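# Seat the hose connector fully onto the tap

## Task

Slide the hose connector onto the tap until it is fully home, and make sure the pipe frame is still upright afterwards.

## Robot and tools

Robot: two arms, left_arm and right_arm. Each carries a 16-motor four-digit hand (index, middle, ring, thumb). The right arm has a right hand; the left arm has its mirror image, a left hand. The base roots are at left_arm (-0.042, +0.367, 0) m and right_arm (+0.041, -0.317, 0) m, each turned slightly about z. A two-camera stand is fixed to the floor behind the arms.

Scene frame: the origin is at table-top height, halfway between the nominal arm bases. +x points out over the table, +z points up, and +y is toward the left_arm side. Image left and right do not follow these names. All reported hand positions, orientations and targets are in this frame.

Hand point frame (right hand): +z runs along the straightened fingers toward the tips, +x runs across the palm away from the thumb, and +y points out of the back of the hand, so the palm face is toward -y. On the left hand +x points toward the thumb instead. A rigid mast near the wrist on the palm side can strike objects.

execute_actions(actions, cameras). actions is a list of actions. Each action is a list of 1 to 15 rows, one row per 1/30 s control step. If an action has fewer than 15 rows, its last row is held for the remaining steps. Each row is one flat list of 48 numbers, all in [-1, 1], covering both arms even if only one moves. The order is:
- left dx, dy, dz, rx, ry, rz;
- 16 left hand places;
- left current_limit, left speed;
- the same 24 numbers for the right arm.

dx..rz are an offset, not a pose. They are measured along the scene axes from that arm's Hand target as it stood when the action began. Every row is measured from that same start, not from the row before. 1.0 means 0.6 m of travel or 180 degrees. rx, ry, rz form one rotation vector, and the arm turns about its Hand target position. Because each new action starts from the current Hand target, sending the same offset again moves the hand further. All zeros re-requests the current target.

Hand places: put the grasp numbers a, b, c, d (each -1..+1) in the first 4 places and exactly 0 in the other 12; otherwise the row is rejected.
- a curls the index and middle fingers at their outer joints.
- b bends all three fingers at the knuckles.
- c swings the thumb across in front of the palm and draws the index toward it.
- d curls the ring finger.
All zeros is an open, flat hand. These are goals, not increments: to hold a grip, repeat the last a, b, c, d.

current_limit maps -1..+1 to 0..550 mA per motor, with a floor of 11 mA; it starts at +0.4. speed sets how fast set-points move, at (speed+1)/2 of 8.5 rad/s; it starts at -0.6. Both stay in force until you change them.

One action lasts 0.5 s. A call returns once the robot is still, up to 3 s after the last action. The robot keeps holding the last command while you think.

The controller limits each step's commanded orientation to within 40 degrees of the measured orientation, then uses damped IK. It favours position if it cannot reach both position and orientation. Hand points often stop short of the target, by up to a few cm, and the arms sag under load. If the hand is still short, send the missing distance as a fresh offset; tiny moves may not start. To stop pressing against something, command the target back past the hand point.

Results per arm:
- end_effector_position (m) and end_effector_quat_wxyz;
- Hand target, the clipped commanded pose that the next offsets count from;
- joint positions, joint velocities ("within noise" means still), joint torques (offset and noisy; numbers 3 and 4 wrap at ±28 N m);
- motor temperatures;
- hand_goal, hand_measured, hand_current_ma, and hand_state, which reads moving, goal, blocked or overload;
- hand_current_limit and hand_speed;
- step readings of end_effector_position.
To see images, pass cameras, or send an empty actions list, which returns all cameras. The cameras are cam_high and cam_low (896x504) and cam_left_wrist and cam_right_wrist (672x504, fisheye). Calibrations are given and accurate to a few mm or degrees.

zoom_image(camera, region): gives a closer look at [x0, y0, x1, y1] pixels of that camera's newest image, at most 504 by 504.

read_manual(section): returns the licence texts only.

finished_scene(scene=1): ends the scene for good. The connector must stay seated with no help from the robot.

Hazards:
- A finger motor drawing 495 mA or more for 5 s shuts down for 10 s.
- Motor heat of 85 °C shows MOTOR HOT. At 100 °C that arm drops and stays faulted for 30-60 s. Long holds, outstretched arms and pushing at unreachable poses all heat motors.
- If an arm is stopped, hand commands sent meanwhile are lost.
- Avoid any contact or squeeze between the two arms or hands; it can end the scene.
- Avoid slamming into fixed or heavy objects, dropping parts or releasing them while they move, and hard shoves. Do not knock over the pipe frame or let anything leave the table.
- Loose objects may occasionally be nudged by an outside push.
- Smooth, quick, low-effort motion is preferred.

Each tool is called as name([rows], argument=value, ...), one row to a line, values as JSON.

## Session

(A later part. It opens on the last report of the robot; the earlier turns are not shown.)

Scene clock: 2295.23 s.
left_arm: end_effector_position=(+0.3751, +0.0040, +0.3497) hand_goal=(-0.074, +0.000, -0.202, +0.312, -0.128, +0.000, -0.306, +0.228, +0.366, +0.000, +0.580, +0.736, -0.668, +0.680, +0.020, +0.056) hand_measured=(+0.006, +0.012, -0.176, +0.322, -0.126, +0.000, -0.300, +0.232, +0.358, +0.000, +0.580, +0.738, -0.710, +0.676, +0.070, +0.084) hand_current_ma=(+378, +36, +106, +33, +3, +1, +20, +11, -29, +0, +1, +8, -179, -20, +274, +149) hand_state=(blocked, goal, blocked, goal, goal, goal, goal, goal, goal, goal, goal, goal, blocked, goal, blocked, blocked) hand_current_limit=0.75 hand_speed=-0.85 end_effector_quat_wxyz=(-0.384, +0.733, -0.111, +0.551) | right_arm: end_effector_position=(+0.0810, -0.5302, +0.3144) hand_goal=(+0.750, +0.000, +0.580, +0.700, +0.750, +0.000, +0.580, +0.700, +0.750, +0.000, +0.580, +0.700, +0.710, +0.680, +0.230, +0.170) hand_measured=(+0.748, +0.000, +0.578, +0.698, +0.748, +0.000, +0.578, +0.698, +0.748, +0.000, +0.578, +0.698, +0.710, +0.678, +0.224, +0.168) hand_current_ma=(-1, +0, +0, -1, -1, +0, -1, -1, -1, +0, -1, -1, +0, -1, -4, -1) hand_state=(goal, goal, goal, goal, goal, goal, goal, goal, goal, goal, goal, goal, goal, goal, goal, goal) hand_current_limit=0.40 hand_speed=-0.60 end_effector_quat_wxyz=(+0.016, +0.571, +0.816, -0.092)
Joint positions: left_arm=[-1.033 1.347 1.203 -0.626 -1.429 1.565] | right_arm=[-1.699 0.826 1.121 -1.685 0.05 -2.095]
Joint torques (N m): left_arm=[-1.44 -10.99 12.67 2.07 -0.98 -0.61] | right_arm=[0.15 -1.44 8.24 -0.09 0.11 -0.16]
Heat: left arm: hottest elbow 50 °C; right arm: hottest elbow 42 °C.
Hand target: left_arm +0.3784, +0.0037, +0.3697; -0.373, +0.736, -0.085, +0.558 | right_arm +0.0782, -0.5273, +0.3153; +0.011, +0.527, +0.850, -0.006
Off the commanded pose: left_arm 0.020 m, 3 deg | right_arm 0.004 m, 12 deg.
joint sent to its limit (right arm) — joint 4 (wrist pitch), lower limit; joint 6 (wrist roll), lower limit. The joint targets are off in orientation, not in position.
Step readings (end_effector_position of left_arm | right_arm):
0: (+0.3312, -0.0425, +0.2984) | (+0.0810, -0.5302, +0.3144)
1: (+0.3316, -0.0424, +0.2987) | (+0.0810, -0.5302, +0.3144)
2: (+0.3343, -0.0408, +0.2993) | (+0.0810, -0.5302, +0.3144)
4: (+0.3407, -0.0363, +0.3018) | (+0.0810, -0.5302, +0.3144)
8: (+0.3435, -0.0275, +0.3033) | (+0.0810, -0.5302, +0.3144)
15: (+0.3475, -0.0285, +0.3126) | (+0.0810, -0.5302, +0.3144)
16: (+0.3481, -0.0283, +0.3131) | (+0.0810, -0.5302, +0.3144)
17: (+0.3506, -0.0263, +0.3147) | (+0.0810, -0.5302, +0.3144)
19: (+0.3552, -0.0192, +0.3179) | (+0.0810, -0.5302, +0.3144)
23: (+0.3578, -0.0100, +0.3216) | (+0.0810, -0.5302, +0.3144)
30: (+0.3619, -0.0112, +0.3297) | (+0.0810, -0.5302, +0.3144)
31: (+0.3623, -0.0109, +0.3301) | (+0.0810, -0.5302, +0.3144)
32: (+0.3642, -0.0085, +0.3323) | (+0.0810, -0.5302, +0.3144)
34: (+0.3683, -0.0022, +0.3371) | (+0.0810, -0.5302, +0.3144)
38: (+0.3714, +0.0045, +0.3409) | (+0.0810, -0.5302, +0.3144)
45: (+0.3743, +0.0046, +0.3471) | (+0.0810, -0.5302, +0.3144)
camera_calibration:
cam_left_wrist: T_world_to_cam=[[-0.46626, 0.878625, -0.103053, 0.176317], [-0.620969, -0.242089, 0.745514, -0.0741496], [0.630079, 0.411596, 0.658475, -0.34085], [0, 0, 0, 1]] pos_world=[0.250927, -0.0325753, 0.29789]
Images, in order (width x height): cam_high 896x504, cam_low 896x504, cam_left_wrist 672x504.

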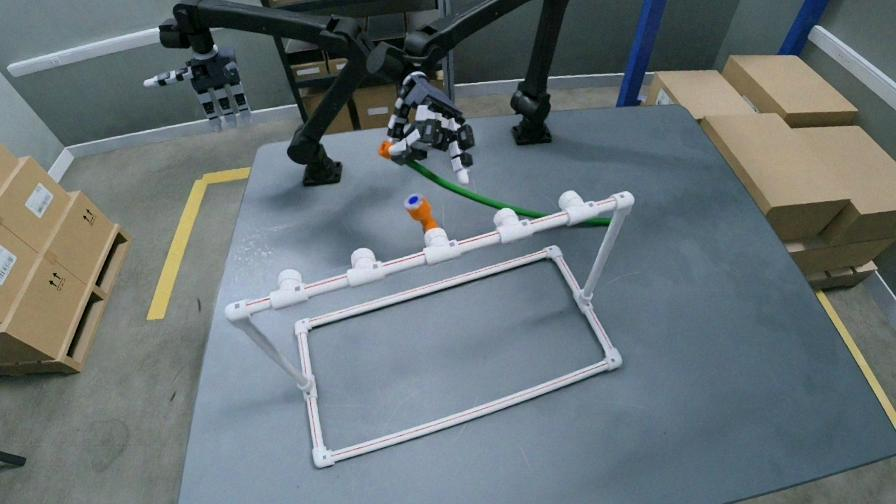

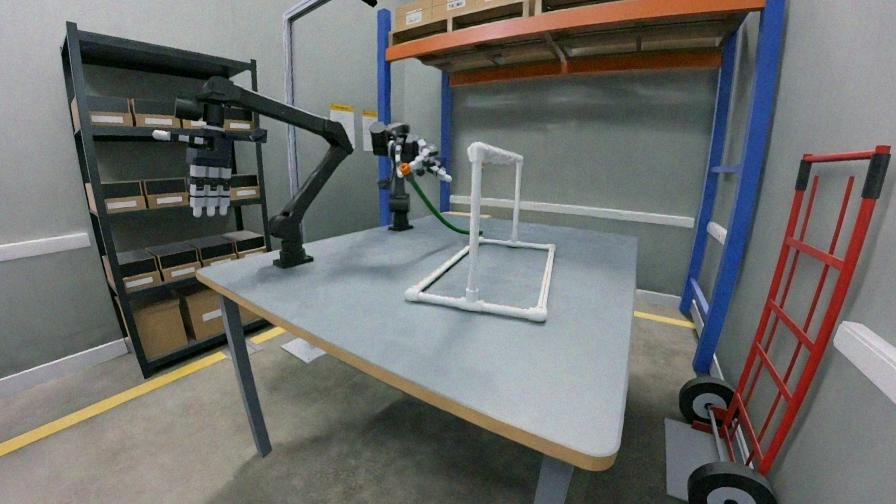

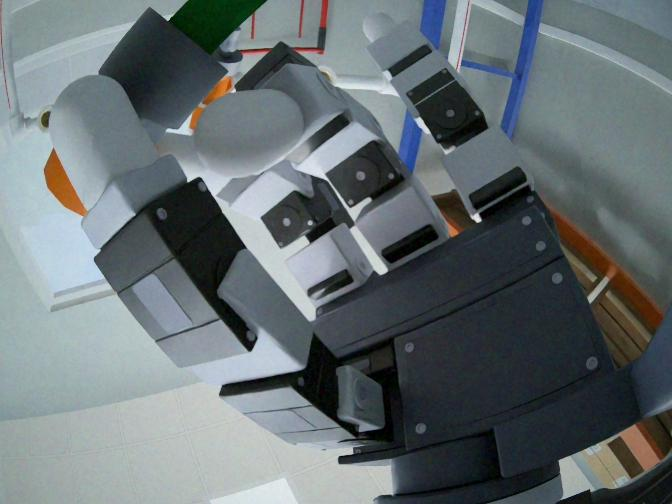

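execute_actions([
  [[0.01,0.0275,0.03,-0.0516,-0.0557,0.0479,0.5,0.43,0.84,0,0,0,0,0,0,0,0,0,0,0,0,0,0.75,-0.85,0,0.0,0,0,0,0,0,0,0,0,0,0,0,0,0,0,0,0,0,0,0,0,0.4,-0.6]],
  [[0.01,0.0275,0.03,-0.0516,-0.0557,0.0479,0.5,0.43,0.84,0,0,0,0,0,0,0,0,0,0,0,0,0,0.75,-0.85,0,0.0,0,0,0,0,0,0,0,0,0,0,0,0,0,0,0,0,0,0,0,0,0.4,-0.6]],
], cameras=["cam_left_wrist","cam_low","cam_high"])

zoom_image(camera="cam_left_wrist", region=[0, 0, 320, 240])

zoom_image(camera="cam_low", region=[370, 120, 500, 240])

zoom_image(camera="cam_high", region=[360, 80, 500, 240])

Scene clock: 2308.63 s.
left_arm: end_effector_position=(+0.3899, +0.0298, +0.3809) hand_goal=(-0.074, +0.000, -0.202, +0.312, -0.128, +0.000, -0.306, +0.228, +0.366, +0.000, +0.580, +0.736, -0.668, +0.680, +0.020, +0.056) hand_measured=(-0.004, +0.010, -0.176, +0.322, -0.128, +0.000, -0.302, +0.230, +0.358, -0.002, +0.580, +0.738, -0.716, +0.674, +0.070, +0.084) hand_current_ma=(+320, +32, +106, +33, +1, +0, +12, +9, -30, -3, +0, +8, -205, -26, +274, +148) hand_state=(blocked, goal, blocked, goal, goal, goal, goal, goal, goal, goal, goal, goal, blocked, goal, blocked, blocked) hand_current_limit=0.75 hand_speed=-0.85 end_effector_quat_wxyz=(-0.314, +0.699, +0.094, +0.636) | right_arm: end_effector_position=(+0.0810, -0.5302, +0.3144) hand_goal=(+0.750, +0.000, +0.580, +0.700, +0.750, +0.000, +0.580, +0.700, +0.750, +0.000, +0.580, +0.700, +0.710, +0.680, +0.230, +0.170) hand_measured=(+0.748, +0.000, +0.578, +0.698, +0.748, +0.000, +0.578, +0.698, +0.748, +0.000, +0.578, +0.698, +0.710, +0.678, +0.224, +0.168) hand_current_ma=(-1, +0, +0, -1, -1, +0, -1, -1, -1, +0, -1, -1, +0, -1, -4, -1) hand_state=(goal, goal, goal, goal, goal, goal, goal, goal, goal, goal, goal, goal, goal, goal, goal, goal) hand_current_limit=0.40 hand_speed=-0.60 end_effector_quat_wxyz=(+0.016, +0.571, +0.816, -0.092)
Joint positions: left_arm=[-1.01 1.337 1.107 -0.372 -1.581 1.293] | right_arm=[-1.699 0.826 1.121 -1.685 0.05 -2.095]
Joint torques (N m): left_arm=[-1.03 -12.1 11.41 3.08 -0.88 -0.73] | right_arm=[0.73 -1.38 8.2 -0.1 0.11 -0.17]
Heat: left arm: hottest elbow 50 °C; right arm: hottest elbow 42 °C.
Hand target: left_arm +0.3905, +0.0368, +0.4056; -0.338, +0.683, +0.181, +0.622 | right_arm +0.0782, -0.5273, +0.3153; +0.011, +0.527, +0.850, -0.006
Off the commanded pose: left_arm 0.026 m, 11 deg | right_arm 0.004 m, 12 deg.
joint sent to its limit (left arm) — joint 5 (wrist yaw), lower limit. The joint targets are off in orientation, not in position.
joint sent to its limit (right arm) — joint 4 (wrist pitch), lower limit; joint 6 (wrist roll), lower limit. The joint targets are off in orientation, not in position.
Step readings (end_effector_position of left_arm | right_arm):
0: (+0.3751, +0.0040, +0.3497) | (+0.0810, -0.5302, +0.3144)
1: (+0.3752, +0.0044, +0.3503) | (+0.0810, -0.5302, +0.3144)
2: (+0.3761, +0.0074, +0.3528) | (+0.0810, -0.5302, +0.3144)
4: (+0.3781, +0.0146, +0.3589) | (+0.0810, -0.5302, +0.3144)
8: (+0.3797, +0.0199, +0.3631) | (+0.0810, -0.5302, +0.3144)
15: (+0.3811, +0.0202, +0.3687) | (+0.0810, -0.5302, +0.3144)
16: (+0.3813, +0.0200, +0.3694) | (+0.0810, -0.5302, +0.3144)
17: (+0.3817, +0.0200, +0.3703) | (+0.0810, -0.5302, +0.3144)
19: (+0.3838, +0.0223, +0.3725) | (+0.0810, -0.5302, +0.3144)
23: (+0.3856, +0.0272, +0.3734) | (+0.0810, -0.5302, +0.3144)
30: (+0.3895, +0.0301, +0.3790) | (+0.0810, -0.5302, +0.3144)
camera_calibration:
cam_left_wrist: T_world_to_cam=[[-0.491576, 0.703049, -0.513883, 0.335267], [-0.800024, -0.131509, 0.585377, 0.0455508], [0.343968, 0.698876, 0.627103, -0.266443], [0, 0, 0, 1]] pos_world=[0.292899, -0.0435077, 0.312711]
Images, in order (width x height): cam_high 896x504, cam_low 896x504, cam_left_wrist 672x504.

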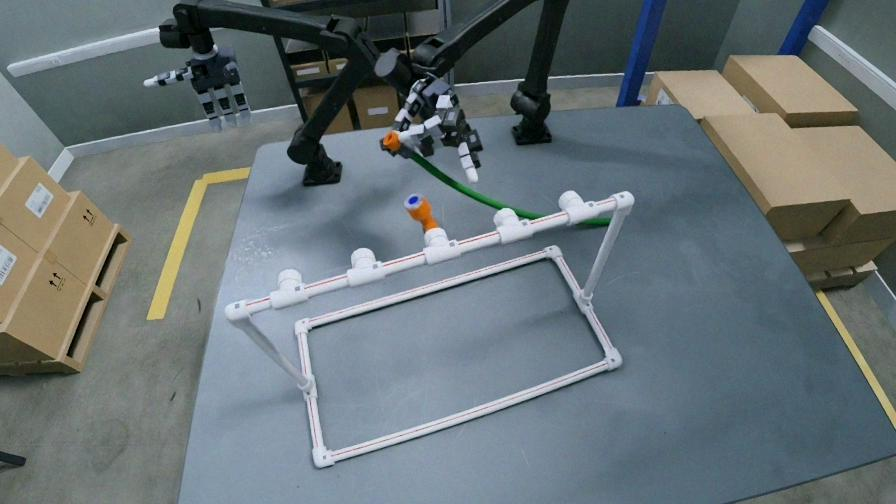

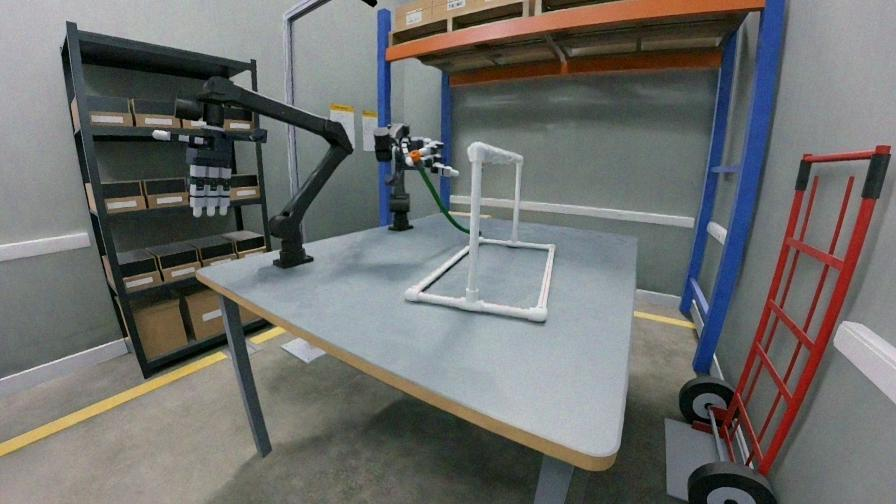

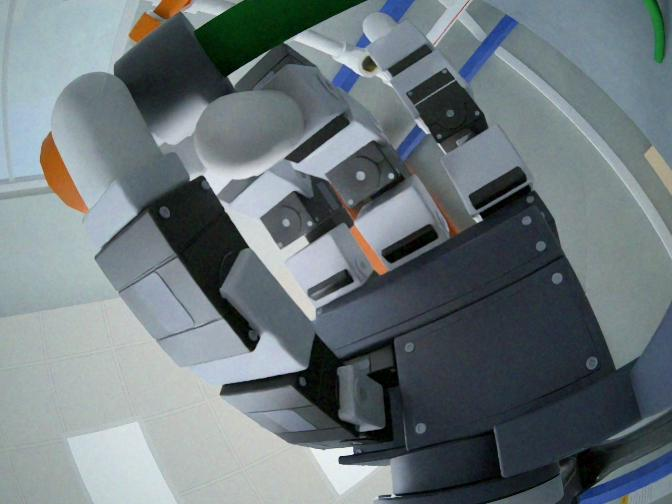

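Scaled by 1.575 from the camera's 672x504 image, which has a finer 960x720 frame.

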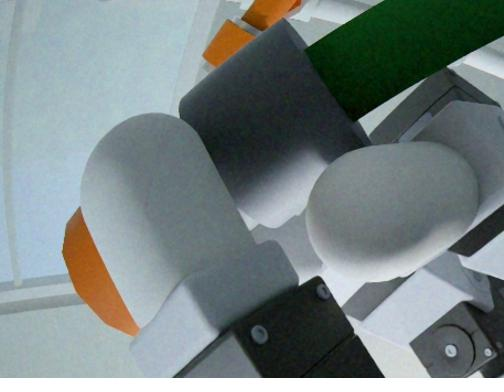

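Scaled by 3.877 from the camera's 896x504 image, which has a finer 1280x720 frame.

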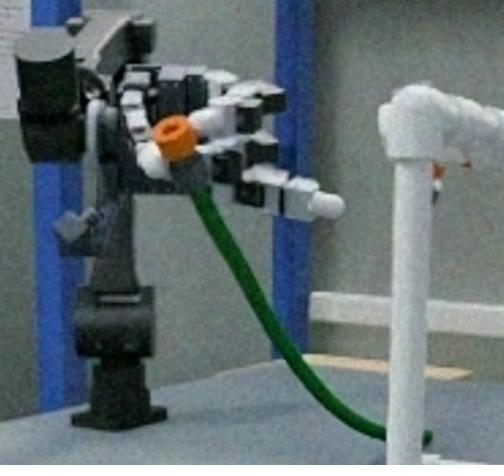

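Scaled by 3.150 from the camera's 896x504 image, which has a finer 1280x720 frame.

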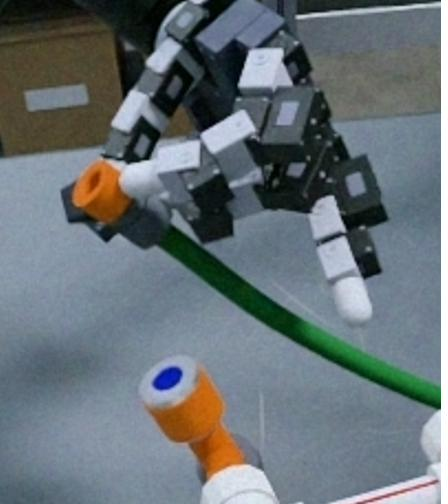

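execute_actions([
  [[0,0,0,0,0,0,0.5,0.43,0.84,0,0,0,0,0,0,0,0,0,0,0,0,0,0.75,-0.85,0.068,-0.06,-0.006,-0.0424,-0.002,-0.0482,0,0,0,0,0,0,0,0,0,0,0,0,0,0,0,0,0.4,-0.6]],
  [[0,0,0,0,0,0,0.5,0.43,0.84,0,0,0,0,0,0,0,0,0,0,0,0,0,0.75,-0.85,0.068,-0.06,-0.006,-0.0412,-0.0203,-0.0466,0,0,0,0,0,0,0,0,0,0,0,0,0,0,0,0,0.4,-0.6]],
  [[0,0,0,0,0,0,0.5,0.43,0.84,0,0,0,0,0,0,0,0,0,0,0,0,0,0.75,-0.85,0.067,-0.028,0.021,-0.0357,-0.0376,-0.0433,0,0,0,0,0,0,0,0,0,0,0,0,0,0,0,0,0.4,-0.6]],
  [[0,0,0,0,0,0,0.5,0.43,0.84,0,0,0,0,0,0,0,0,0,0,0,0,0,0.75,-0.85,0.067,-0.028,0.021,-0.0263,-0.0532,-0.0386,0,0,0,0,0,0,0,0,0,0,0,0,0,0,0,0,0.4,-0.6]],
  [[0,0,0,0,0,0,0.5,0.43,0.84,0,0,0,0,0,0,0,0,0,0,0,0,0,0.75,-0.85,0.058,0.008,0.03,-0.0137,-0.0658,-0.0323,0,0,0,0,0,0,0,0,0,0,0,0,0,0,0,0,0.4,-0.6]],
  [[0,0,0,0,0,0,0.5,0.43,0.84,0,0,0,0,0,0,0,0,0,0,0,0,0,0.75,-0.85,0.058,0.008,0.03,0.0014,-0.0751,-0.0248,0,0,0,0,0,0,0,0,0,0,0,0,0,0,0,0,0.4,-0.6]],
  [[0,0,0,0,0,0,0.5,0.43,0.84,0,0,0,0,0,0,0,0,0,0,0,0,0,0.75,-0.85,0.0425,0.036,0.0175,0.0179,-0.0805,-0.0159,0,0,0,0,0,0,0,0,0,0,0,0,0,0,0,0,0.4,-0.6]],
  [[0,0,0,0,0,0,0.5,0.43,0.84,0,0,0,0,0,0,0,0,0,0,0,0,0,0.75,-0.85,0.0425,0.036,0.0175,0.0351,-0.0818,-0.006,0,0,0,0,0,0,0,0,0,0,0,0,0,0,0,0,0.4,-0.6]],
], cameras=["cam_high"])

Scene clock: 2704.10 s.
left_arm: end_effector_position=(+0.3903, +0.0292, +0.3835) hand_goal=(-0.074, +0.000, -0.202, +0.312, -0.128, +0.000, -0.306, +0.228, +0.366, +0.000, +0.580, +0.736, -0.668, +0.680, +0.020, +0.056) hand_measured=(-0.004, +0.010, -0.176, +0.322, -0.128, +0.000, -0.302, +0.230, +0.358, -0.002, +0.580, +0.738, -0.716, +0.674, +0.070, +0.084) hand_current_ma=(+319, +32, +106, +33, +1, +0, +10, +8, -30, -3, +0, +8, -206, -26, +274, +148) hand_state=(blocked, goal, blocked, goal, goal, goal, goal, goal, goal, goal, goal, goal, blocked, goal, blocked, blocked) hand_current_limit=0.75 hand_speed=-0.85 end_effector_quat_wxyz=(-0.308, +0.698, +0.100, +0.638) | right_arm: end_effector_position=(+0.3602, -0.5822, +0.3876) hand_goal=(+0.750, +0.000, +0.580, +0.700, +0.750, +0.000, +0.580, +0.700, +0.750, +0.000, +0.580, +0.700, +0.710, +0.680, +0.230, +0.170) hand_measured=(+0.756, +0.000, +0.580, +0.698, +0.754, +0.000, +0.580, +0.698, +0.756, +0.000, +0.580, +0.698, +0.716, +0.678, +0.224, +0.168) hand_current_ma=(+3, +0, +0, -1, +2, +0, +0, -1, +2, +0, +0, -1, +3, -1, -4, -1) hand_state=(goal, goal, goal, goal, goal, goal, goal, goal, goal, goal, goal, goal, goal, goal, goal, goal) hand_current_limit=0.40 hand_speed=-0.60 end_effector_quat_wxyz=(+0.429, +0.798, +0.342, +0.249)
Joint positions: left_arm=[-1.01 1.337 1.107 -0.355 -1.581 1.293] | right_arm=[-0.549 0.708 0.746 -0.571 0.043 0.146]
Joint torques (N m): left_arm=[-0.97 -11.99 11.22 3.19 -0.87 -0.6] | right_arm=[1.61 -2.55 9.05 2.76 0.23 -0.11]
Heat: left arm: hottest elbow 47 °C; right arm: hottest elbow 42 °C.
Hand target: left_arm +0.3905, +0.0368, +0.4056; -0.338, +0.683, +0.181, +0.622 | right_arm +0.3608, -0.5802, +0.3903; +0.435, +0.794, +0.336, +0.257
Off the commanded pose: left_arm 0.023 m, 10 deg | right_arm 0.003 m, 1 deg.
joint sent to its limit (left arm) — joint 5 (wrist yaw), lower limit. The joint targets are off in orientation, not in position.
Step readings (end_effector_position of left_arm | right_arm):
0: (+0.3899, +0.0298, +0.3810) | (+0.0810, -0.5302, +0.3144)
1: (+0.3899, +0.0298, +0.3810) | (+0.0812, -0.5303, +0.3145)
2: (+0.3899, +0.0298, +0.3810) | (+0.0836, -0.5311, +0.3151)
4: (+0.3900, +0.0297, +0.3814) | (+0.0926, -0.5342, +0.3162)
8: (+0.3901, +0.0295, +0.3821) | (+0.1104, -0.5444, +0.3126)
15: (+0.3902, +0.0294, +0.3827) | (+0.1168, -0.5559, +0.3079)
16: (+0.3902, +0.0293, +0.3828) | (+0.1172, -0.5566, +0.3080)
17: (+0.3902, +0.0293, +0.3828) | (+0.1199, -0.5595, +0.3090)
19: (+0.3902, +0.0293, +0.3830) | (+0.1290, -0.5704, +0.3103)
23: (+0.3903, +0.0293, +0.3831) | (+0.1491, -0.5836, +0.3095)
30: (+0.3903, +0.0292, +0.3833) | (+0.1575, -0.5945, +0.3069)
31: (+0.3903, +0.0292, +0.3833) | (+0.1579, -0.5956, +0.3070)
32: (+0.3903, +0.0292, +0.3833) | (+0.1607, -0.5976, +0.3078)
34: (+0.3903, +0.0292, +0.3834) | (+0.1703, -0.6024, +0.3103)
38: (+0.3903, +0.0292, +0.3834) | (+0.1908, -0.6040, +0.3159)
45: (+0.3903, +0.0292, +0.3834) | (+0.1979, -0.6111, +0.3205)
46: (+0.3903, +0.0292, +0.3835) | (+0.1982, -0.6121, +0.3204)
47: (+0.3903, +0.0292, +0.3835) | (+0.2009, -0.6138, +0.3211)
49: (+0.3903, +0.0292, +0.3835) | (+0.2109, -0.6183, +0.3236)
53: (+0.3903, +0.0292, +0.3835) | (+0.2321, -0.6214, +0.3264)
60: (+0.3903, +0.0292, +0.3835) | (+0.2388, -0.6295, +0.3292)
61: (+0.3903, +0.0292, +0.3835) | (+0.2391, -0.6302, +0.3297)
62: (+0.3903, +0.0292, +0.3835) | (+0.2416, -0.6306, +0.3311)
64: (+0.3903, +0.0292, +0.3835) | (+0.2503, -0.6299, +0.3352)
68: (+0.3903, +0.0292, +0.3835) | (+0.2691, -0.6215, +0.3420)
75: (+0.3903, +0.0292, +0.3835) | (+0.2740, -0.6251, +0.3489)
76: (+0.3903, +0.0292, +0.3835) | (+0.2742, -0.6257, +0.3489)
77: (+0.3903, +0.0292, +0.3835) | (+0.2765, -0.6257, +0.3500)
79: (+0.3903, +0.0292, +0.3835) | (+0.2855, -0.6248, +0.3542)
83: (+0.3903, +0.0292, +0.3835) | (+0.3056, -0.6178, +0.3599)
90: (+0.3903, +0.0292, +0.3835) | (+0.3100, -0.6219, +0.3640)
91: (+0.3903, +0.0292, +0.3835) | (+0.3101, -0.6224, +0.3643)
92: (+0.3903, +0.0292, +0.3835) | (+0.3118, -0.6217, +0.3651)
94: (+0.3903, +0.0292, +0.3835) | (+0.3186, -0.6167, +0.3675)
98: (+0.3903, +0.0292, +0.3835) | (+0.3339, -0.6001, +0.3706)
105: (+0.3903, +0.0292, +0.3835) | (+0.3358, -0.6007, +0.3764)
106: (+0.3903, +0.0292, +0.3835) | (+0.3358, -0.6011, +0.3767)
107: (+0.3903, +0.0292, +0.3835) | (+0.3374, -0.6002, +0.3775)
109: (+0.3903, +0.0292, +0.3835) | (+0.3445, -0.5950, +0.3796)
113: (+0.3903, +0.0292, +0.3835) | (+0.3612, -0.5792, +0.3829)
120: (+0.3903, +0.0292, +0.3835) | (+0.3622, -0.5800, +0.3866)
Images, in order (width x height): cam_high 896x504.

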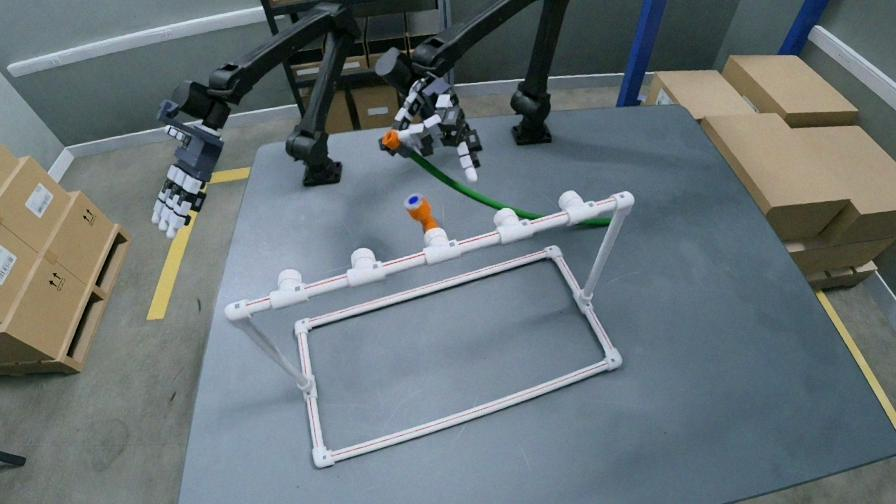

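execute_actions([
  [[0,0,0,0,0,0,0.5,0.43,0.84,0,0,0,0,0,0,0,0,0,0,0,0,0,0.75,-0.85,0.0325,0.056,-0.005,0.0516,-0.079,0.0047,0,0,0,0,0,0,0,0,0,0,0,0,0,0,0,0,0.4,-0.6]],
  [[0,0,0,0,0,0,0.5,0.43,0.84,0,0,0,0,0,0,0,0,0,0,0,0,0,0.75,-0.85,0.0325,0.056,-0.005,0.0665,-0.0727,0.0162,0,0,0,0,0,0,0,0,0,0,0,0,0,0,0,0,0.4,-0.6]],
  [[0,0,0,0,0,0,0.5,0.43,0.84,0,0,0,0,0,0,0,0,0,0,0,0,0,0.75,-0.85,0.031,0.079,-0.023,0.0792,-0.0632,0.0283,0,0,0,0,0,0,0,0,0,0,0,0,0,0,0,0,0.4,-0.6]],
  [[0,0,0,0,0,0,0.5,0.43,0.84,0,0,0,0,0,0,0,0,0,0,0,0,0,0.75,-0.85,0.031,0.079,-0.023,0.0887,-0.0516,0.0405,0,0,0,0,0,0,0,0,0,0,0,0,0,0,0,0,0.4,-0.6]],
  [[0,0,0,0,0,0,0.5,0.43,0.84,0,0,0,0,0,0,0,0,0,0,0,0,0,0.75,-0.85,0.017,0.1,-0.022,0.0949,-0.0384,0.0528,0,0,0,0,0,0,0,0,0,0,0,0,0,0,0,0,0.4,-0.6]],
  [[0,0,0,0,0,0,0.5,0.43,0.84,0,0,0,0,0,0,0,0,0,0,0,0,0,0.75,-0.85,0.017,0.1,-0.022,0.0977,-0.0248,0.0651,0,0,0,0,0,0,0,0,0,0,0,0,0,0,0,0,0.4,-0.6]],
], cameras=["all"])

Scene clock: 2722.60 s.
left_arm: end_effector_position=(+0.3903, +0.0292, +0.3835) hand_goal=(-0.074, +0.000, -0.202, +0.312, -0.128, +0.000, -0.306, +0.228, +0.366, +0.000, +0.580, +0.736, -0.668, +0.680, +0.020, +0.056) hand_measured=(-0.004, +0.010, -0.176, +0.322, -0.128, +0.000, -0.302, +0.230, +0.358, -0.002, +0.580, +0.738, -0.716, +0.674, +0.070, +0.084) hand_current_ma=(+319, +32, +106, +33, +1, +0, +10, +8, -30, -3, +0, +8, -206, -26, +274, +148) hand_state=(blocked, goal, blocked, goal, goal, goal, goal, goal, goal, goal, goal, goal, blocked, goal, blocked, blocked) hand_current_limit=0.75 hand_speed=-0.85 end_effector_quat_wxyz=(-0.308, +0.698, +0.100, +0.638) | right_arm: end_effector_position=(+0.4564, -0.2990, +0.3338) hand_goal=(+0.750, +0.000, +0.580, +0.700, +0.750, +0.000, +0.580, +0.700, +0.750, +0.000, +0.580, +0.700, +0.710, +0.680, +0.230, +0.170) hand_measured=(+0.750, +0.002, +0.580, +0.698, +0.750, +0.002, +0.580, +0.698, +0.750, +0.002, +0.580, +0.698, +0.710, +0.678, +0.228, +0.168) hand_current_ma=(+0, +0, +0, -1, +0, +0, +0, -1, +0, +0, +0, -1, +0, -1, +0, -1) hand_state=(goal, goal, goal, goal, goal, goal, goal, goal, goal, goal, goal, goal, goal, goal, goal, goal) hand_current_limit=0.40 hand_speed=-0.60 end_effector_quat_wxyz=(-0.228, +0.614, -0.022, +0.755)
Joint positions: left_arm=[-1.01 1.337 1.107 -0.355 -1.581 1.293] | right_arm=[0.234 0.751 0.438 0.561 -0.063 1.915]
Joint torques (N m): left_arm=[-0.97 -12.04 11.23 3.19 -0.87 -0.6] | right_arm=[1.49 -1.73 8.91 2.89 0.18 -0.08]
Heat: left arm: hottest elbow 47 °C; right arm: hottest elbow 42 °C.
Hand target: left_arm +0.3905, +0.0368, +0.4056; -0.338, +0.683, +0.181, +0.622 | right_arm +0.4574, -0.2981, +0.3302; -0.233, +0.610, -0.027, +0.757
Off the commanded pose: left_arm 0.023 m, 10 deg | right_arm 0.004 m, 1 deg.
joint sent to its limit (left arm) — joint 5 (wrist yaw), lower limit. The joint targets are off in orientation, not in position.
Step readings (end_effector_position of left_arm | right_arm):
0: (+0.3903, +0.0292, +0.3835) | (+0.3601, -0.5823, +0.3876)
1: (+0.3903, +0.0292, +0.3835) | (+0.3603, -0.5821, +0.3875)
2: (+0.3903, +0.0292, +0.3835) | (+0.3612, -0.5811, +0.3873)
4: (+0.3903, +0.0292, +0.3835) | (+0.3677, -0.5723, +0.3864)
8: (+0.3903, +0.0292, +0.3835) | (+0.3820, -0.5485, +0.3830)
15: (+0.3903, +0.0292, +0.3835) | (+0.3816, -0.5471, +0.3847)
16: (+0.3903, +0.0292, +0.3835) | (+0.3815, -0.5472, +0.3847)
17: (+0.3903, +0.0292, +0.3835) | (+0.3828, -0.5456, +0.3847)
19: (+0.3903, +0.0292, +0.3835) | (+0.3886, -0.5377, +0.3842)
23: (+0.3903, +0.0292, +0.3835) | (+0.4019, -0.5152, +0.3825)
30: (+0.3903, +0.0292, +0.3835) | (+0.4010, -0.5137, +0.3830)
31: (+0.3903, +0.0292, +0.3835) | (+0.4008, -0.5139, +0.3830)
32: (+0.3903, +0.0292, +0.3835) | (+0.4022, -0.5115, +0.3822)
34: (+0.3903, +0.0292, +0.3835) | (+0.4074, -0.5012, +0.3795)
38: (+0.3903, +0.0292, +0.3835) | (+0.4199, -0.4709, +0.3722)
45: (+0.3903, +0.0292, +0.3835) | (+0.4189, -0.4666, +0.3708)
46: (+0.3903, +0.0292, +0.3835) | (+0.4188, -0.4667, +0.3709)
47: (+0.3903, +0.0292, +0.3835) | (+0.4200, -0.4640, +0.3704)
49: (+0.3903, +0.0292, +0.3835) | (+0.4247, -0.4533, +0.3684)
53: (+0.3903, +0.0292, +0.3835) | (+0.4340, -0.4239, +0.3651)
60: (+0.3903, +0.0292, +0.3835) | (+0.4343, -0.4191, +0.3637)
61: (+0.3903, +0.0292, +0.3835) | (+0.4343, -0.4190, +0.3631)
62: (+0.3903, +0.0292, +0.3835) | (+0.4355, -0.4158, +0.3618)
64: (+0.3903, +0.0292, +0.3835) | (+0.4386, -0.4032, +0.3579)
68: (+0.3903, +0.0292, +0.3835) | (+0.4444, -0.3687, +0.3520)
75: (+0.3903, +0.0292, +0.3835) | (+0.4447, -0.3604, +0.3504)
76: (+0.3903, +0.0292, +0.3835) | (+0.4450, -0.3600, +0.3498)
77: (+0.3903, +0.0292, +0.3835) | (+0.4459, -0.3561, +0.3490)
79: (+0.3903, +0.0292, +0.3835) | (+0.4484, -0.3431, +0.3464)
83: (+0.3903, +0.0292, +0.3835) | (+0.4517, -0.3108, +0.3422)
90: (+0.3903, +0.0292, +0.3835) | (+0.4557, -0.3004, +0.3355)
camera_calibration:
cam_left_wrist: T_world_to_cam=[[-0.48666, 0.695604, -0.528486, 0.341161], [-0.805498, -0.123146, 0.579662, 0.048431], [0.338134, 0.707793, 0.620238, -0.263111], [0, 0, 0, 1]] pos_world=[0.294007, -0.0451204, 0.315416]
cam_right_wrist: T_world_to_cam=[[0.255194, -0.321392, -0.911912, 0.11817], [-0.784958, 0.481818, -0.389477, 0.586926], [0.564551, 0.815204, -0.129322, 0.159471], [0, 0, 0, 1]] pos_world=[0.340526, -0.374814, 0.356978]

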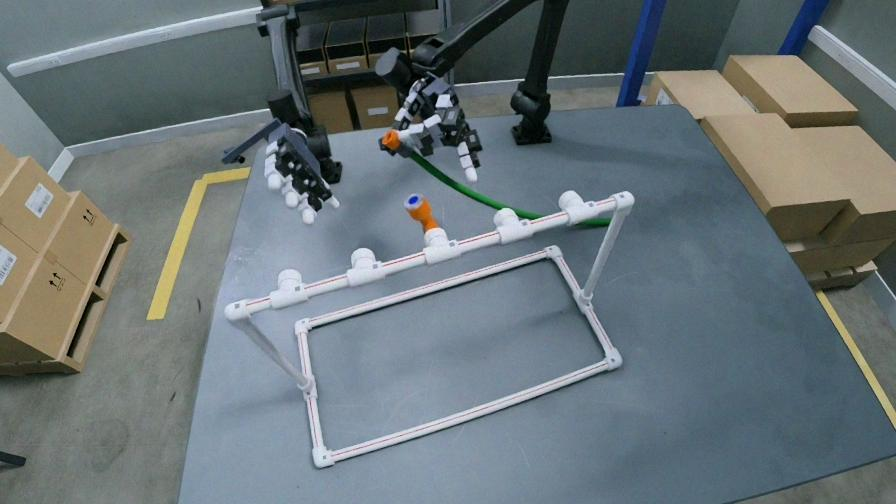

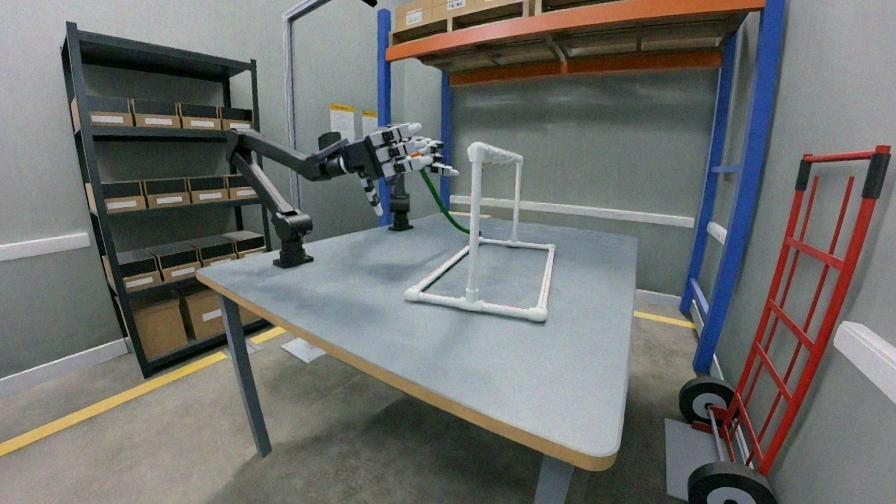

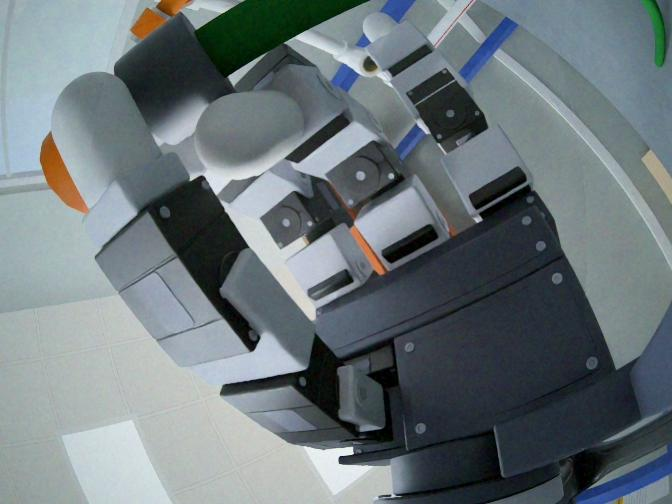

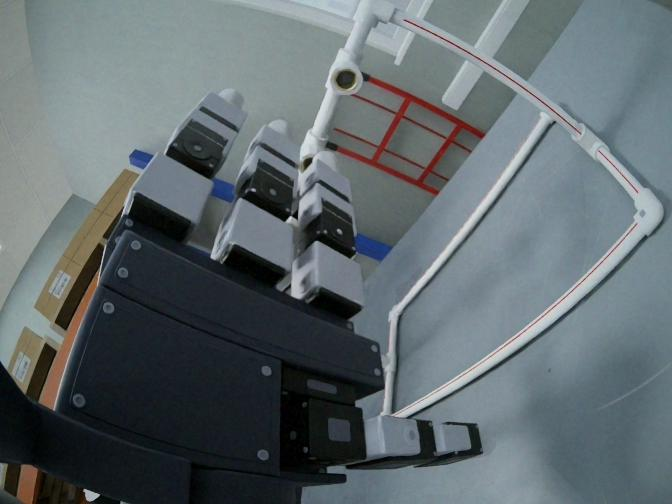

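execute_actions([
  [[0,0,0,0,0,0,0.5,0.43,0.84,0,0,0,0,0,0,0,0,0,0,0,0,0,0.75,-0.85,-0.03,0.03,0.05,0,0,0.06,0,0,0,0,0,0,0,0,0,0,0,0,0,0,0,0,0.4,-0.6]],
  [[0,0,0,0,0,0,0.5,0.43,0.84,0,0,0,0,0,0,0,0,0,0,0,0,0,0.75,-0.85,-0.03,0.03,0.05,0,0,0.065,0,0,0,0,0,0,0,0,0,0,0,0,0,0,0,0,0.4,-0.6]],
], cameras=["cam_right_wrist","cam_high"])

zoom_image(camera="cam_right_wrist", region=[330, 60, 530, 260])

Scene clock: 2764.13 s.
left_arm: end_effector_position=(+0.3903, +0.0292, +0.3835) hand_goal=(-0.074, +0.000, -0.202, +0.312, -0.128, +0.000, -0.306, +0.228, +0.366, +0.000, +0.580, +0.736, -0.668, +0.680, +0.020, +0.056) hand_measured=(-0.004, +0.010, -0.176, +0.322, -0.128, +0.000, -0.302, +0.230, +0.358, -0.002, +0.580, +0.738, -0.716, +0.674, +0.070, +0.084) hand_current_ma=(+319, +32, +106, +33, +1, +0, +10, +8, -30, -3, +0, +8, -206, -26, +274, +148) hand_state=(blocked, goal, blocked, goal, goal, goal, goal, goal, goal, goal, goal, goal, blocked, goal, blocked, blocked) hand_current_limit=0.75 hand_speed=-0.85 end_effector_quat_wxyz=(-0.308, +0.698, +0.100, +0.638) | right_arm: end_effector_position=(+0.4176, -0.2604, +0.3548) hand_goal=(+0.750, +0.000, +0.580, +0.700, +0.750, +0.000, +0.580, +0.700, +0.750, +0.000, +0.580, +0.700, +0.710, +0.680, +0.230, +0.170) hand_measured=(+0.746, +0.002, +0.580, +0.698, +0.746, +0.002, +0.580, +0.698, +0.746, +0.002, +0.580, +0.698, +0.708, +0.678, +0.230, +0.168) hand_current_ma=(-2, +1, +0, -1, -2, +1, +0, -1, -2, +1, +0, -1, -1, -1, +0, +0) hand_state=(goal, goal, goal, goal, goal, goal, goal, goal, goal, goal, goal, goal, goal, goal, goal, goal) hand_current_limit=0.40 hand_speed=-0.60 end_effector_quat_wxyz=(-0.374, +0.621, +0.091, +0.684)
Joint positions: left_arm=[-1.01 1.337 1.107 -0.355 -1.581 1.293] | right_arm=[0.072 0.564 0.454 0.372 -0.598 2.075]
Joint torques (N m): left_arm=[-0.97 -12.1 11.23 3.21 -0.87 -0.6] | right_arm=[0.62 -0.26 14.54 1.29 0.11 -0.04]
Heat: left arm: hottest elbow 47 °C; right arm: hottest elbow 41 °C.
Hand target: left_arm +0.3905, +0.0368, +0.4056; -0.338, +0.683, +0.181, +0.622 | right_arm +0.4213, -0.2622, +0.3903; -0.376, +0.604, +0.093, +0.697
Off the commanded pose: left_arm 0.023 m, 10 deg | right_arm 0.036 m, 2 deg.
joint sent to its limit (left arm) — joint 5 (wrist yaw), lower limit. The joint targets are off in orientation, not in position.
joint sent to its limit (right arm) — joint 6 (wrist roll), upper limit. The joint targets still meet the commanded pose.
Step readings (end_effector_position of left_arm | right_arm):
0: (+0.3903, +0.0292, +0.3835) | (+0.4564, -0.2989, +0.3338)
1: (+0.3903, +0.0292, +0.3835) | (+0.4565, -0.2981, +0.3338)
2: (+0.3903, +0.0292, +0.3835) | (+0.4568, -0.2926, +0.3343)
4: (+0.3903, +0.0292, +0.3835) | (+0.4546, -0.2833, +0.3349)
8: (+0.3903, +0.0292, +0.3835) | (+0.4425, -0.2758, +0.3462)
15: (+0.3903, +0.0292, +0.3835) | (+0.4364, -0.2789, +0.3501)
16: (+0.3903, +0.0292, +0.3835) | (+0.4364, -0.2778, +0.3491)
17: (+0.3903, +0.0292, +0.3835) | (+0.4359, -0.2736, +0.3472)
19: (+0.3903, +0.0292, +0.3835) | (+0.4316, -0.2639, +0.3433)
23: (+0.3903, +0.0292, +0.3835) | (+0.4213, -0.2590, +0.3467)
30: (+0.3903, +0.0292, +0.3835) | (+0.4180, -0.2616, +0.3563)
camera_calibration:
cam_right_wrist: T_world_to_cam=[[0.321397, -0.197633, -0.926091, 0.169175], [-0.924977, 0.14391, -0.351721, 0.503151], [0.202785, 0.969655, -0.136554, 0.346536], [0, 0, 0, 1]] pos_world=[0.340758, -0.374994, 0.380961]
Images, in order (width x height): cam_high 896x504, cam_right_wrist 672x504.

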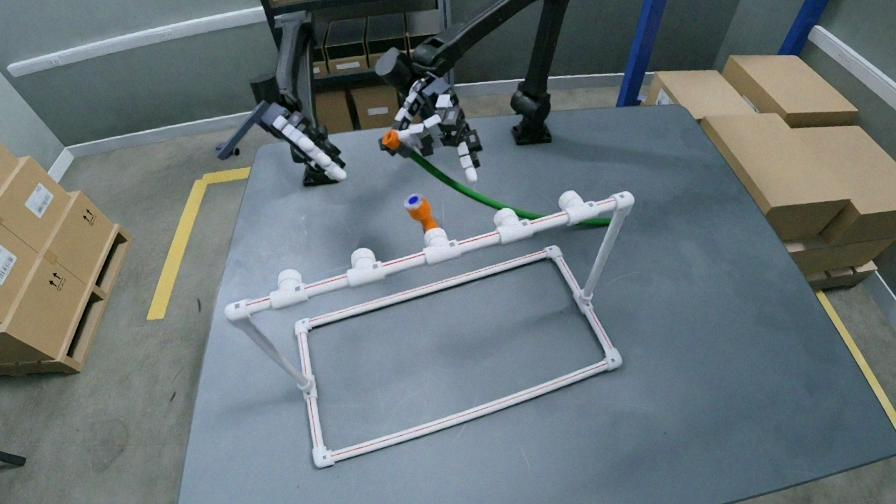

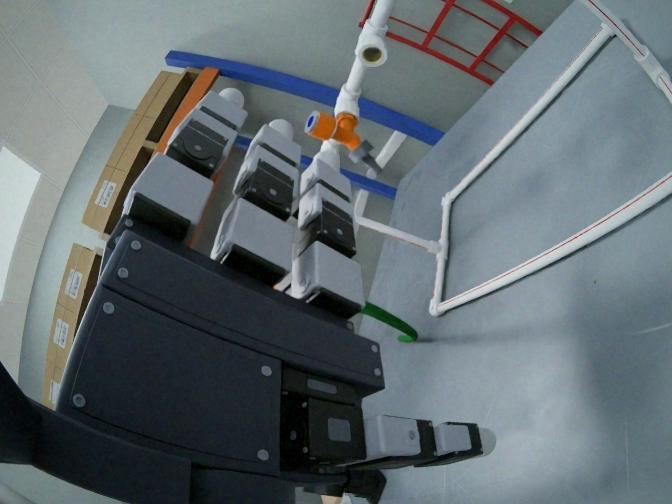

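Scaled by 2.520 from the camera's 672x504 image, which has a finer 960x720 frame.

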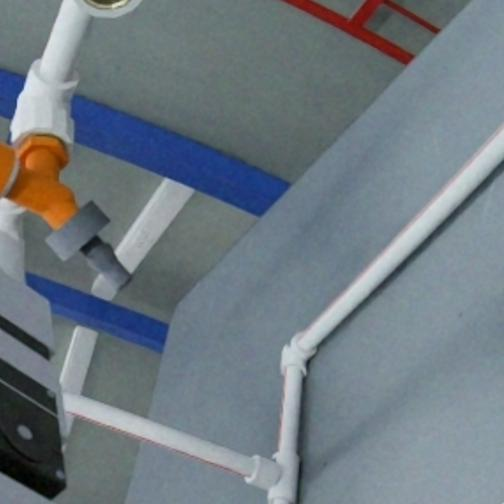

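zoom_image(camera="cam_right_wrist", region=[300, 90, 400, 190])

zoom_image(camera="cam_high", region=[390, 180, 460, 260])

Scaled by 5.040 from the camera's 672x504 image, which has a finer 960x720 frame.

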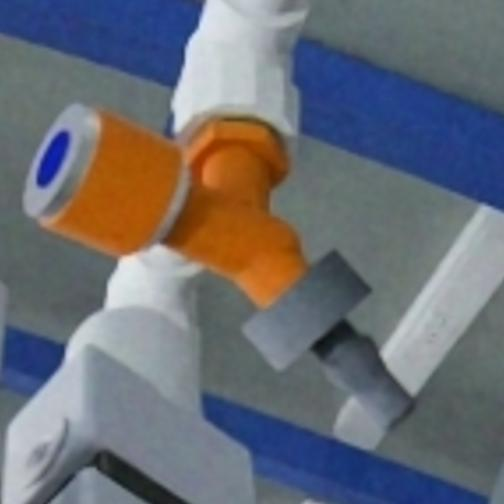

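Scaled by 6.300 from the camera's 896x504 image, which has a finer 1280x720 frame.

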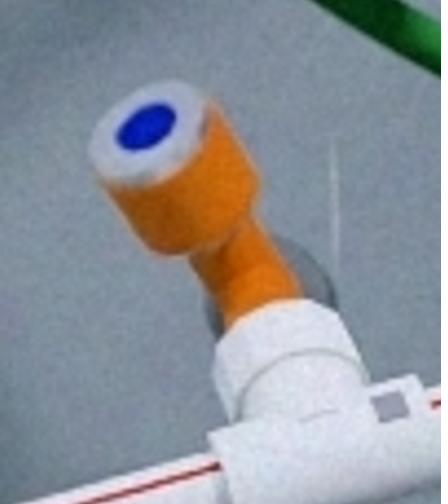

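execute_actions([
  [[0.016,0.055,-0.09,-0.0565,0.0336,0.0088,0.5,0.43,0.84,0,0,0,0,0,0,0,0,0,0,0,0,0,0.75,-0.85,0,0,0,0,0,0,0,0,0,0,0,0,0,0,0,0,0,0,0,0,0,0,0.4,-0.6]],
  [[0.017,0.038,-0.09,-0.0565,0.0336,0.0088,0.5,0.43,0.84,0,0,0,0,0,0,0,0,0,0,0,0,0,0.75,-0.85,0,0,0,0,0,0,0,0,0,0,0,0,0,0,0,0,0,0,0,0,0,0,0.4,-0.6]],
  [[0.0,0.0,-0.045,0,0,0,0.5,0.43,0.84,0,0,0,0,0,0,0,0,0,0,0,0,0,0.75,-0.85,0,0,0,0,0,0,0,0,0,0,0,0,0,0,0,0,0,0,0,0,0,0,0.4,-0.6]],
], cameras=["cam_left_wrist","cam_right_wrist","cam_high"])

zoom_image(camera="cam_right_wrist", region=[290, 80, 490, 280])

zoom_image(camera="cam_left_wrist", region=[0, 0, 320, 240])

zoom_image(camera="cam_high", region=[370, 120, 500, 260])

Scene clock: 2930.70 s.
left_arm: end_effector_position=(+0.4006, +0.1081, +0.2499) hand_goal=(-0.074, +0.000, -0.202, +0.312, -0.128, +0.000, -0.306, +0.228, +0.366, +0.000, +0.580, +0.736, -0.668, +0.680, +0.020, +0.056) hand_measured=(-0.068, +0.000, -0.198, +0.314, -0.128, +0.000, -0.308, +0.228, +0.362, -0.002, +0.580, +0.738, -0.690, +0.676, +0.022, +0.058) hand_current_ma=(+21, -1, +16, +9, +0, -1, -6, -2, -11, -6, +0, +8, -85, -19, +4, +7) hand_state=(goal, goal, goal, goal, goal, goal, goal, goal, goal, goal, goal, goal, blocked, goal, goal, goal) hand_current_limit=0.75 hand_speed=-0.85 end_effector_quat_wxyz=(-0.232, +0.796, +0.214, +0.516) | right_arm: end_effector_position=(+0.4176, -0.2604, +0.3548) hand_goal=(+0.750, +0.000, +0.580, +0.700, +0.750, +0.000, +0.580, +0.700, +0.750, +0.000, +0.580, +0.700, +0.710, +0.680, +0.230, +0.170) hand_measured=(+0.746, +0.002, +0.580, +0.698, +0.746, +0.002, +0.580, +0.698, +0.746, +0.002, +0.580, +0.698, +0.708, +0.678, +0.230, +0.168) hand_current_ma=(-2, +1, +0, -1, -2, +1, +0, -1, -2, +1, +0, -1, -1, -1, +0, +0) hand_state=(goal, goal, goal, goal, goal, goal, goal, goal, goal, goal, goal, goal, goal, goal, goal, goal) hand_current_limit=0.40 hand_speed=-0.60 end_effector_quat_wxyz=(-0.374, +0.621, +0.091, +0.683)
Joint positions: left_arm=[-0.875 1.415 1.047 -1.113 -1.201 0.255] | right_arm=[0.072 0.564 0.454 0.372 -0.598 2.076]
Joint torques (N m): left_arm=[-2.26 -9.29 13.97 1.22 -0.94 -0.64] | right_arm=[0.03 -0.03 14.45 1.2 0.11 -0.02]
Motor temperatures (°C): left_arm=[26 35 48 24 30 26] | right_arm=[28 27 57 26 25 24]
Heat: left arm: hottest elbow 48 °C; right arm: hottest elbow 57 °C.
Hand target: left_arm +0.4102, +0.0925, +0.2707; -0.246, +0.788, +0.270, +0.495 | right_arm +0.4213, -0.2622, +0.3903; -0.376, +0.604, +0.093, +0.697
Off the commanded pose: left_arm 0.028 m, 7 deg | right_arm 0.036 m, 2 deg.
joint sent to its limit (right arm) — joint 6 (wrist roll), upper limit. The joint targets still meet the commanded pose.
Step readings (end_effector_position of left_arm | right_arm):
0: (+0.3903, +0.0292, +0.3835) | (+0.4176, -0.2604, +0.3548)
1: (+0.3902, +0.0293, +0.3826) | (+0.4176, -0.2604, +0.3548)
2: (+0.3908, +0.0313, +0.3809) | (+0.4176, -0.2604, +0.3548)
4: (+0.3904, +0.0382, +0.3723) | (+0.4176, -0.2604, +0.3548)
8: (+0.3928, +0.0576, +0.3407) | (+0.4176, -0.2604, +0.3548)
15: (+0.3974, +0.0695, +0.3285) | (+0.4176, -0.2604, +0.3548)
16: (+0.3975, +0.0688, +0.3280) | (+0.4176, -0.2604, +0.3548)
17: (+0.3984, +0.0673, +0.3247) | (+0.4176, -0.2604, +0.3548)
19: (+0.4000, +0.0663, +0.3134) | (+0.4176, -0.2604, +0.3548)
23: (+0.4026, +0.0795, +0.2844) | (+0.4176, -0.2604, +0.3548)
30: (+0.4017, +0.0968, +0.2595) | (+0.4176, -0.2604, +0.3548)
31: (+0.4001, +0.0979, +0.2560) | (+0.4176, -0.2604, +0.3548)
32: (+0.3988, +0.0988, +0.2536) | (+0.4176, -0.2604, +0.3548)
34: (+0.3971, +0.1003, +0.2505) | (+0.4176, -0.2604, +0.3548)
38: (+0.3966, +0.1012, +0.2458) | (+0.4176, -0.2604, +0.3548)
45: (+0.3983, +0.1031, +0.2419) | (+0.4176, -0.2604, +0.3548)
camera_calibration:
cam_left_wrist: T_world_to_cam=[[-0.675603, 0.431191, -0.598026, 0.342338], [-0.655689, 0.0194643, 0.754781, 0.024628], [0.337095, 0.902051, 0.269577, -0.172568], [0, 0, 0, 1]] pos_world=[0.305604, 0.0075725, 0.232658]
cam_right_wrist: T_world_to_cam=[[0.321247, -0.197371, -0.926199, 0.169365], [-0.925054, 0.143912, -0.351517, 0.5031], [0.20267, 0.969708, -0.136348, 0.346516], [0, 0, 0, 1]] pos_world=[0.340759, -0.374994, 0.380961]
Images, in order (width x height): cam_high 896x504, cam_left_wrist 672x504, cam_right_wrist 672x504.

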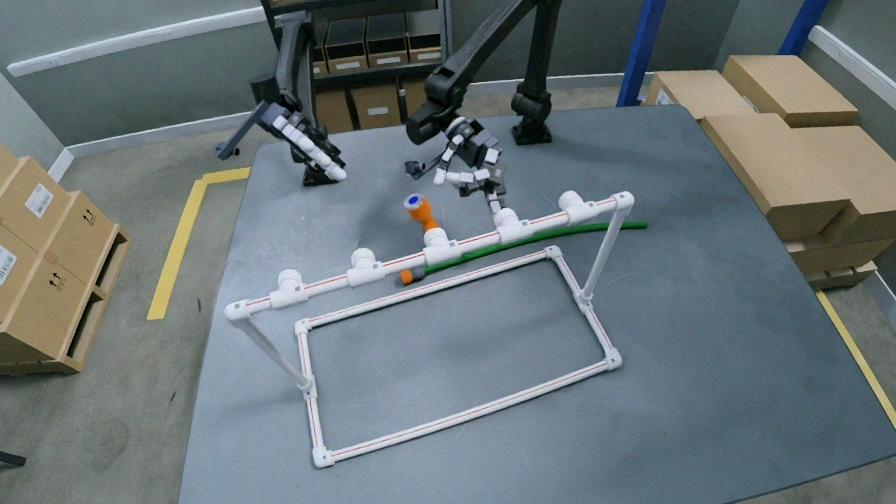

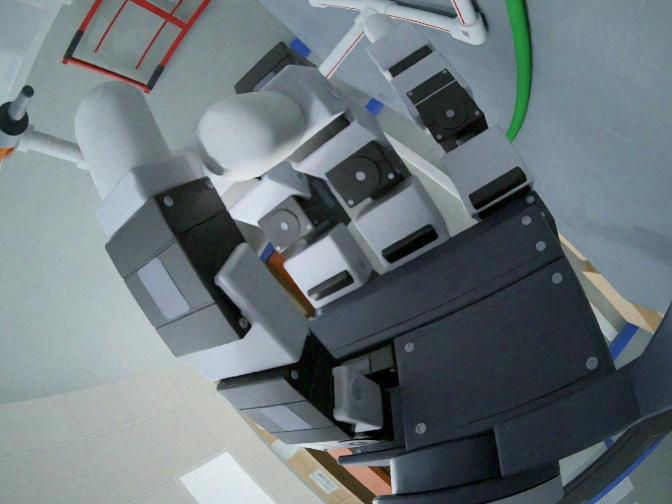

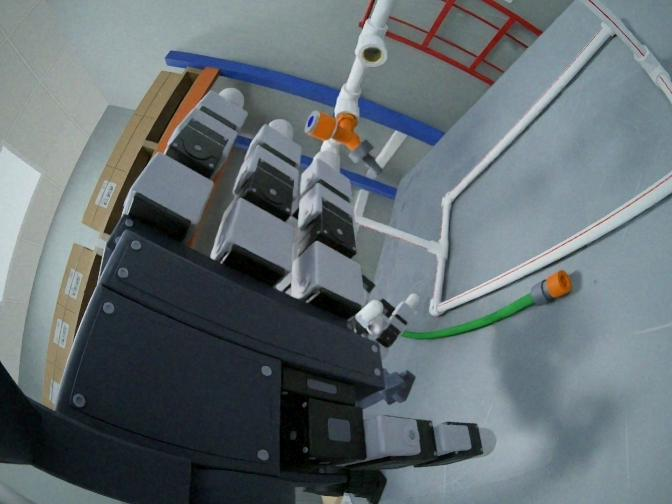

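Scaled by 2.520 from the camera's 672x504 image, which has a finer 960x720 frame.

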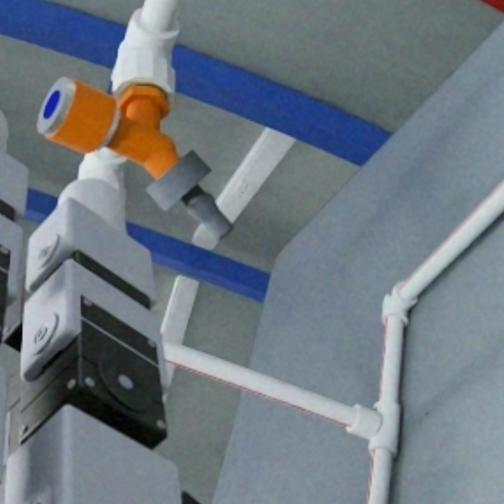

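Scaled by 1.575 from the camera's 672x504 image, which has a finer 960x720 frame.

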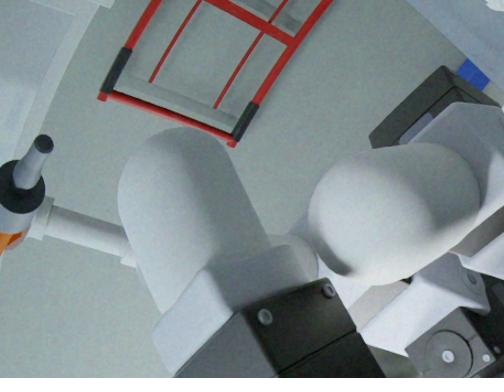

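Scaled by 3.600 from the camera's 896x504 image, which has a finer 1280x720 frame.

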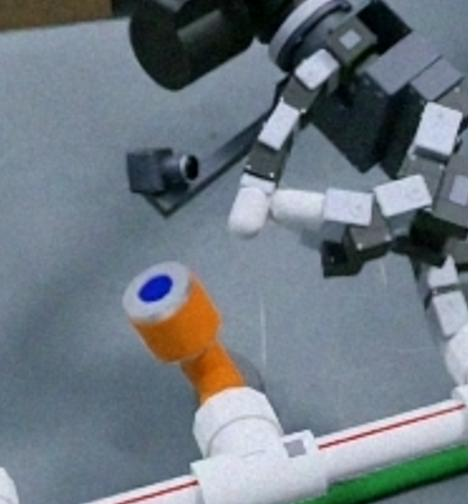

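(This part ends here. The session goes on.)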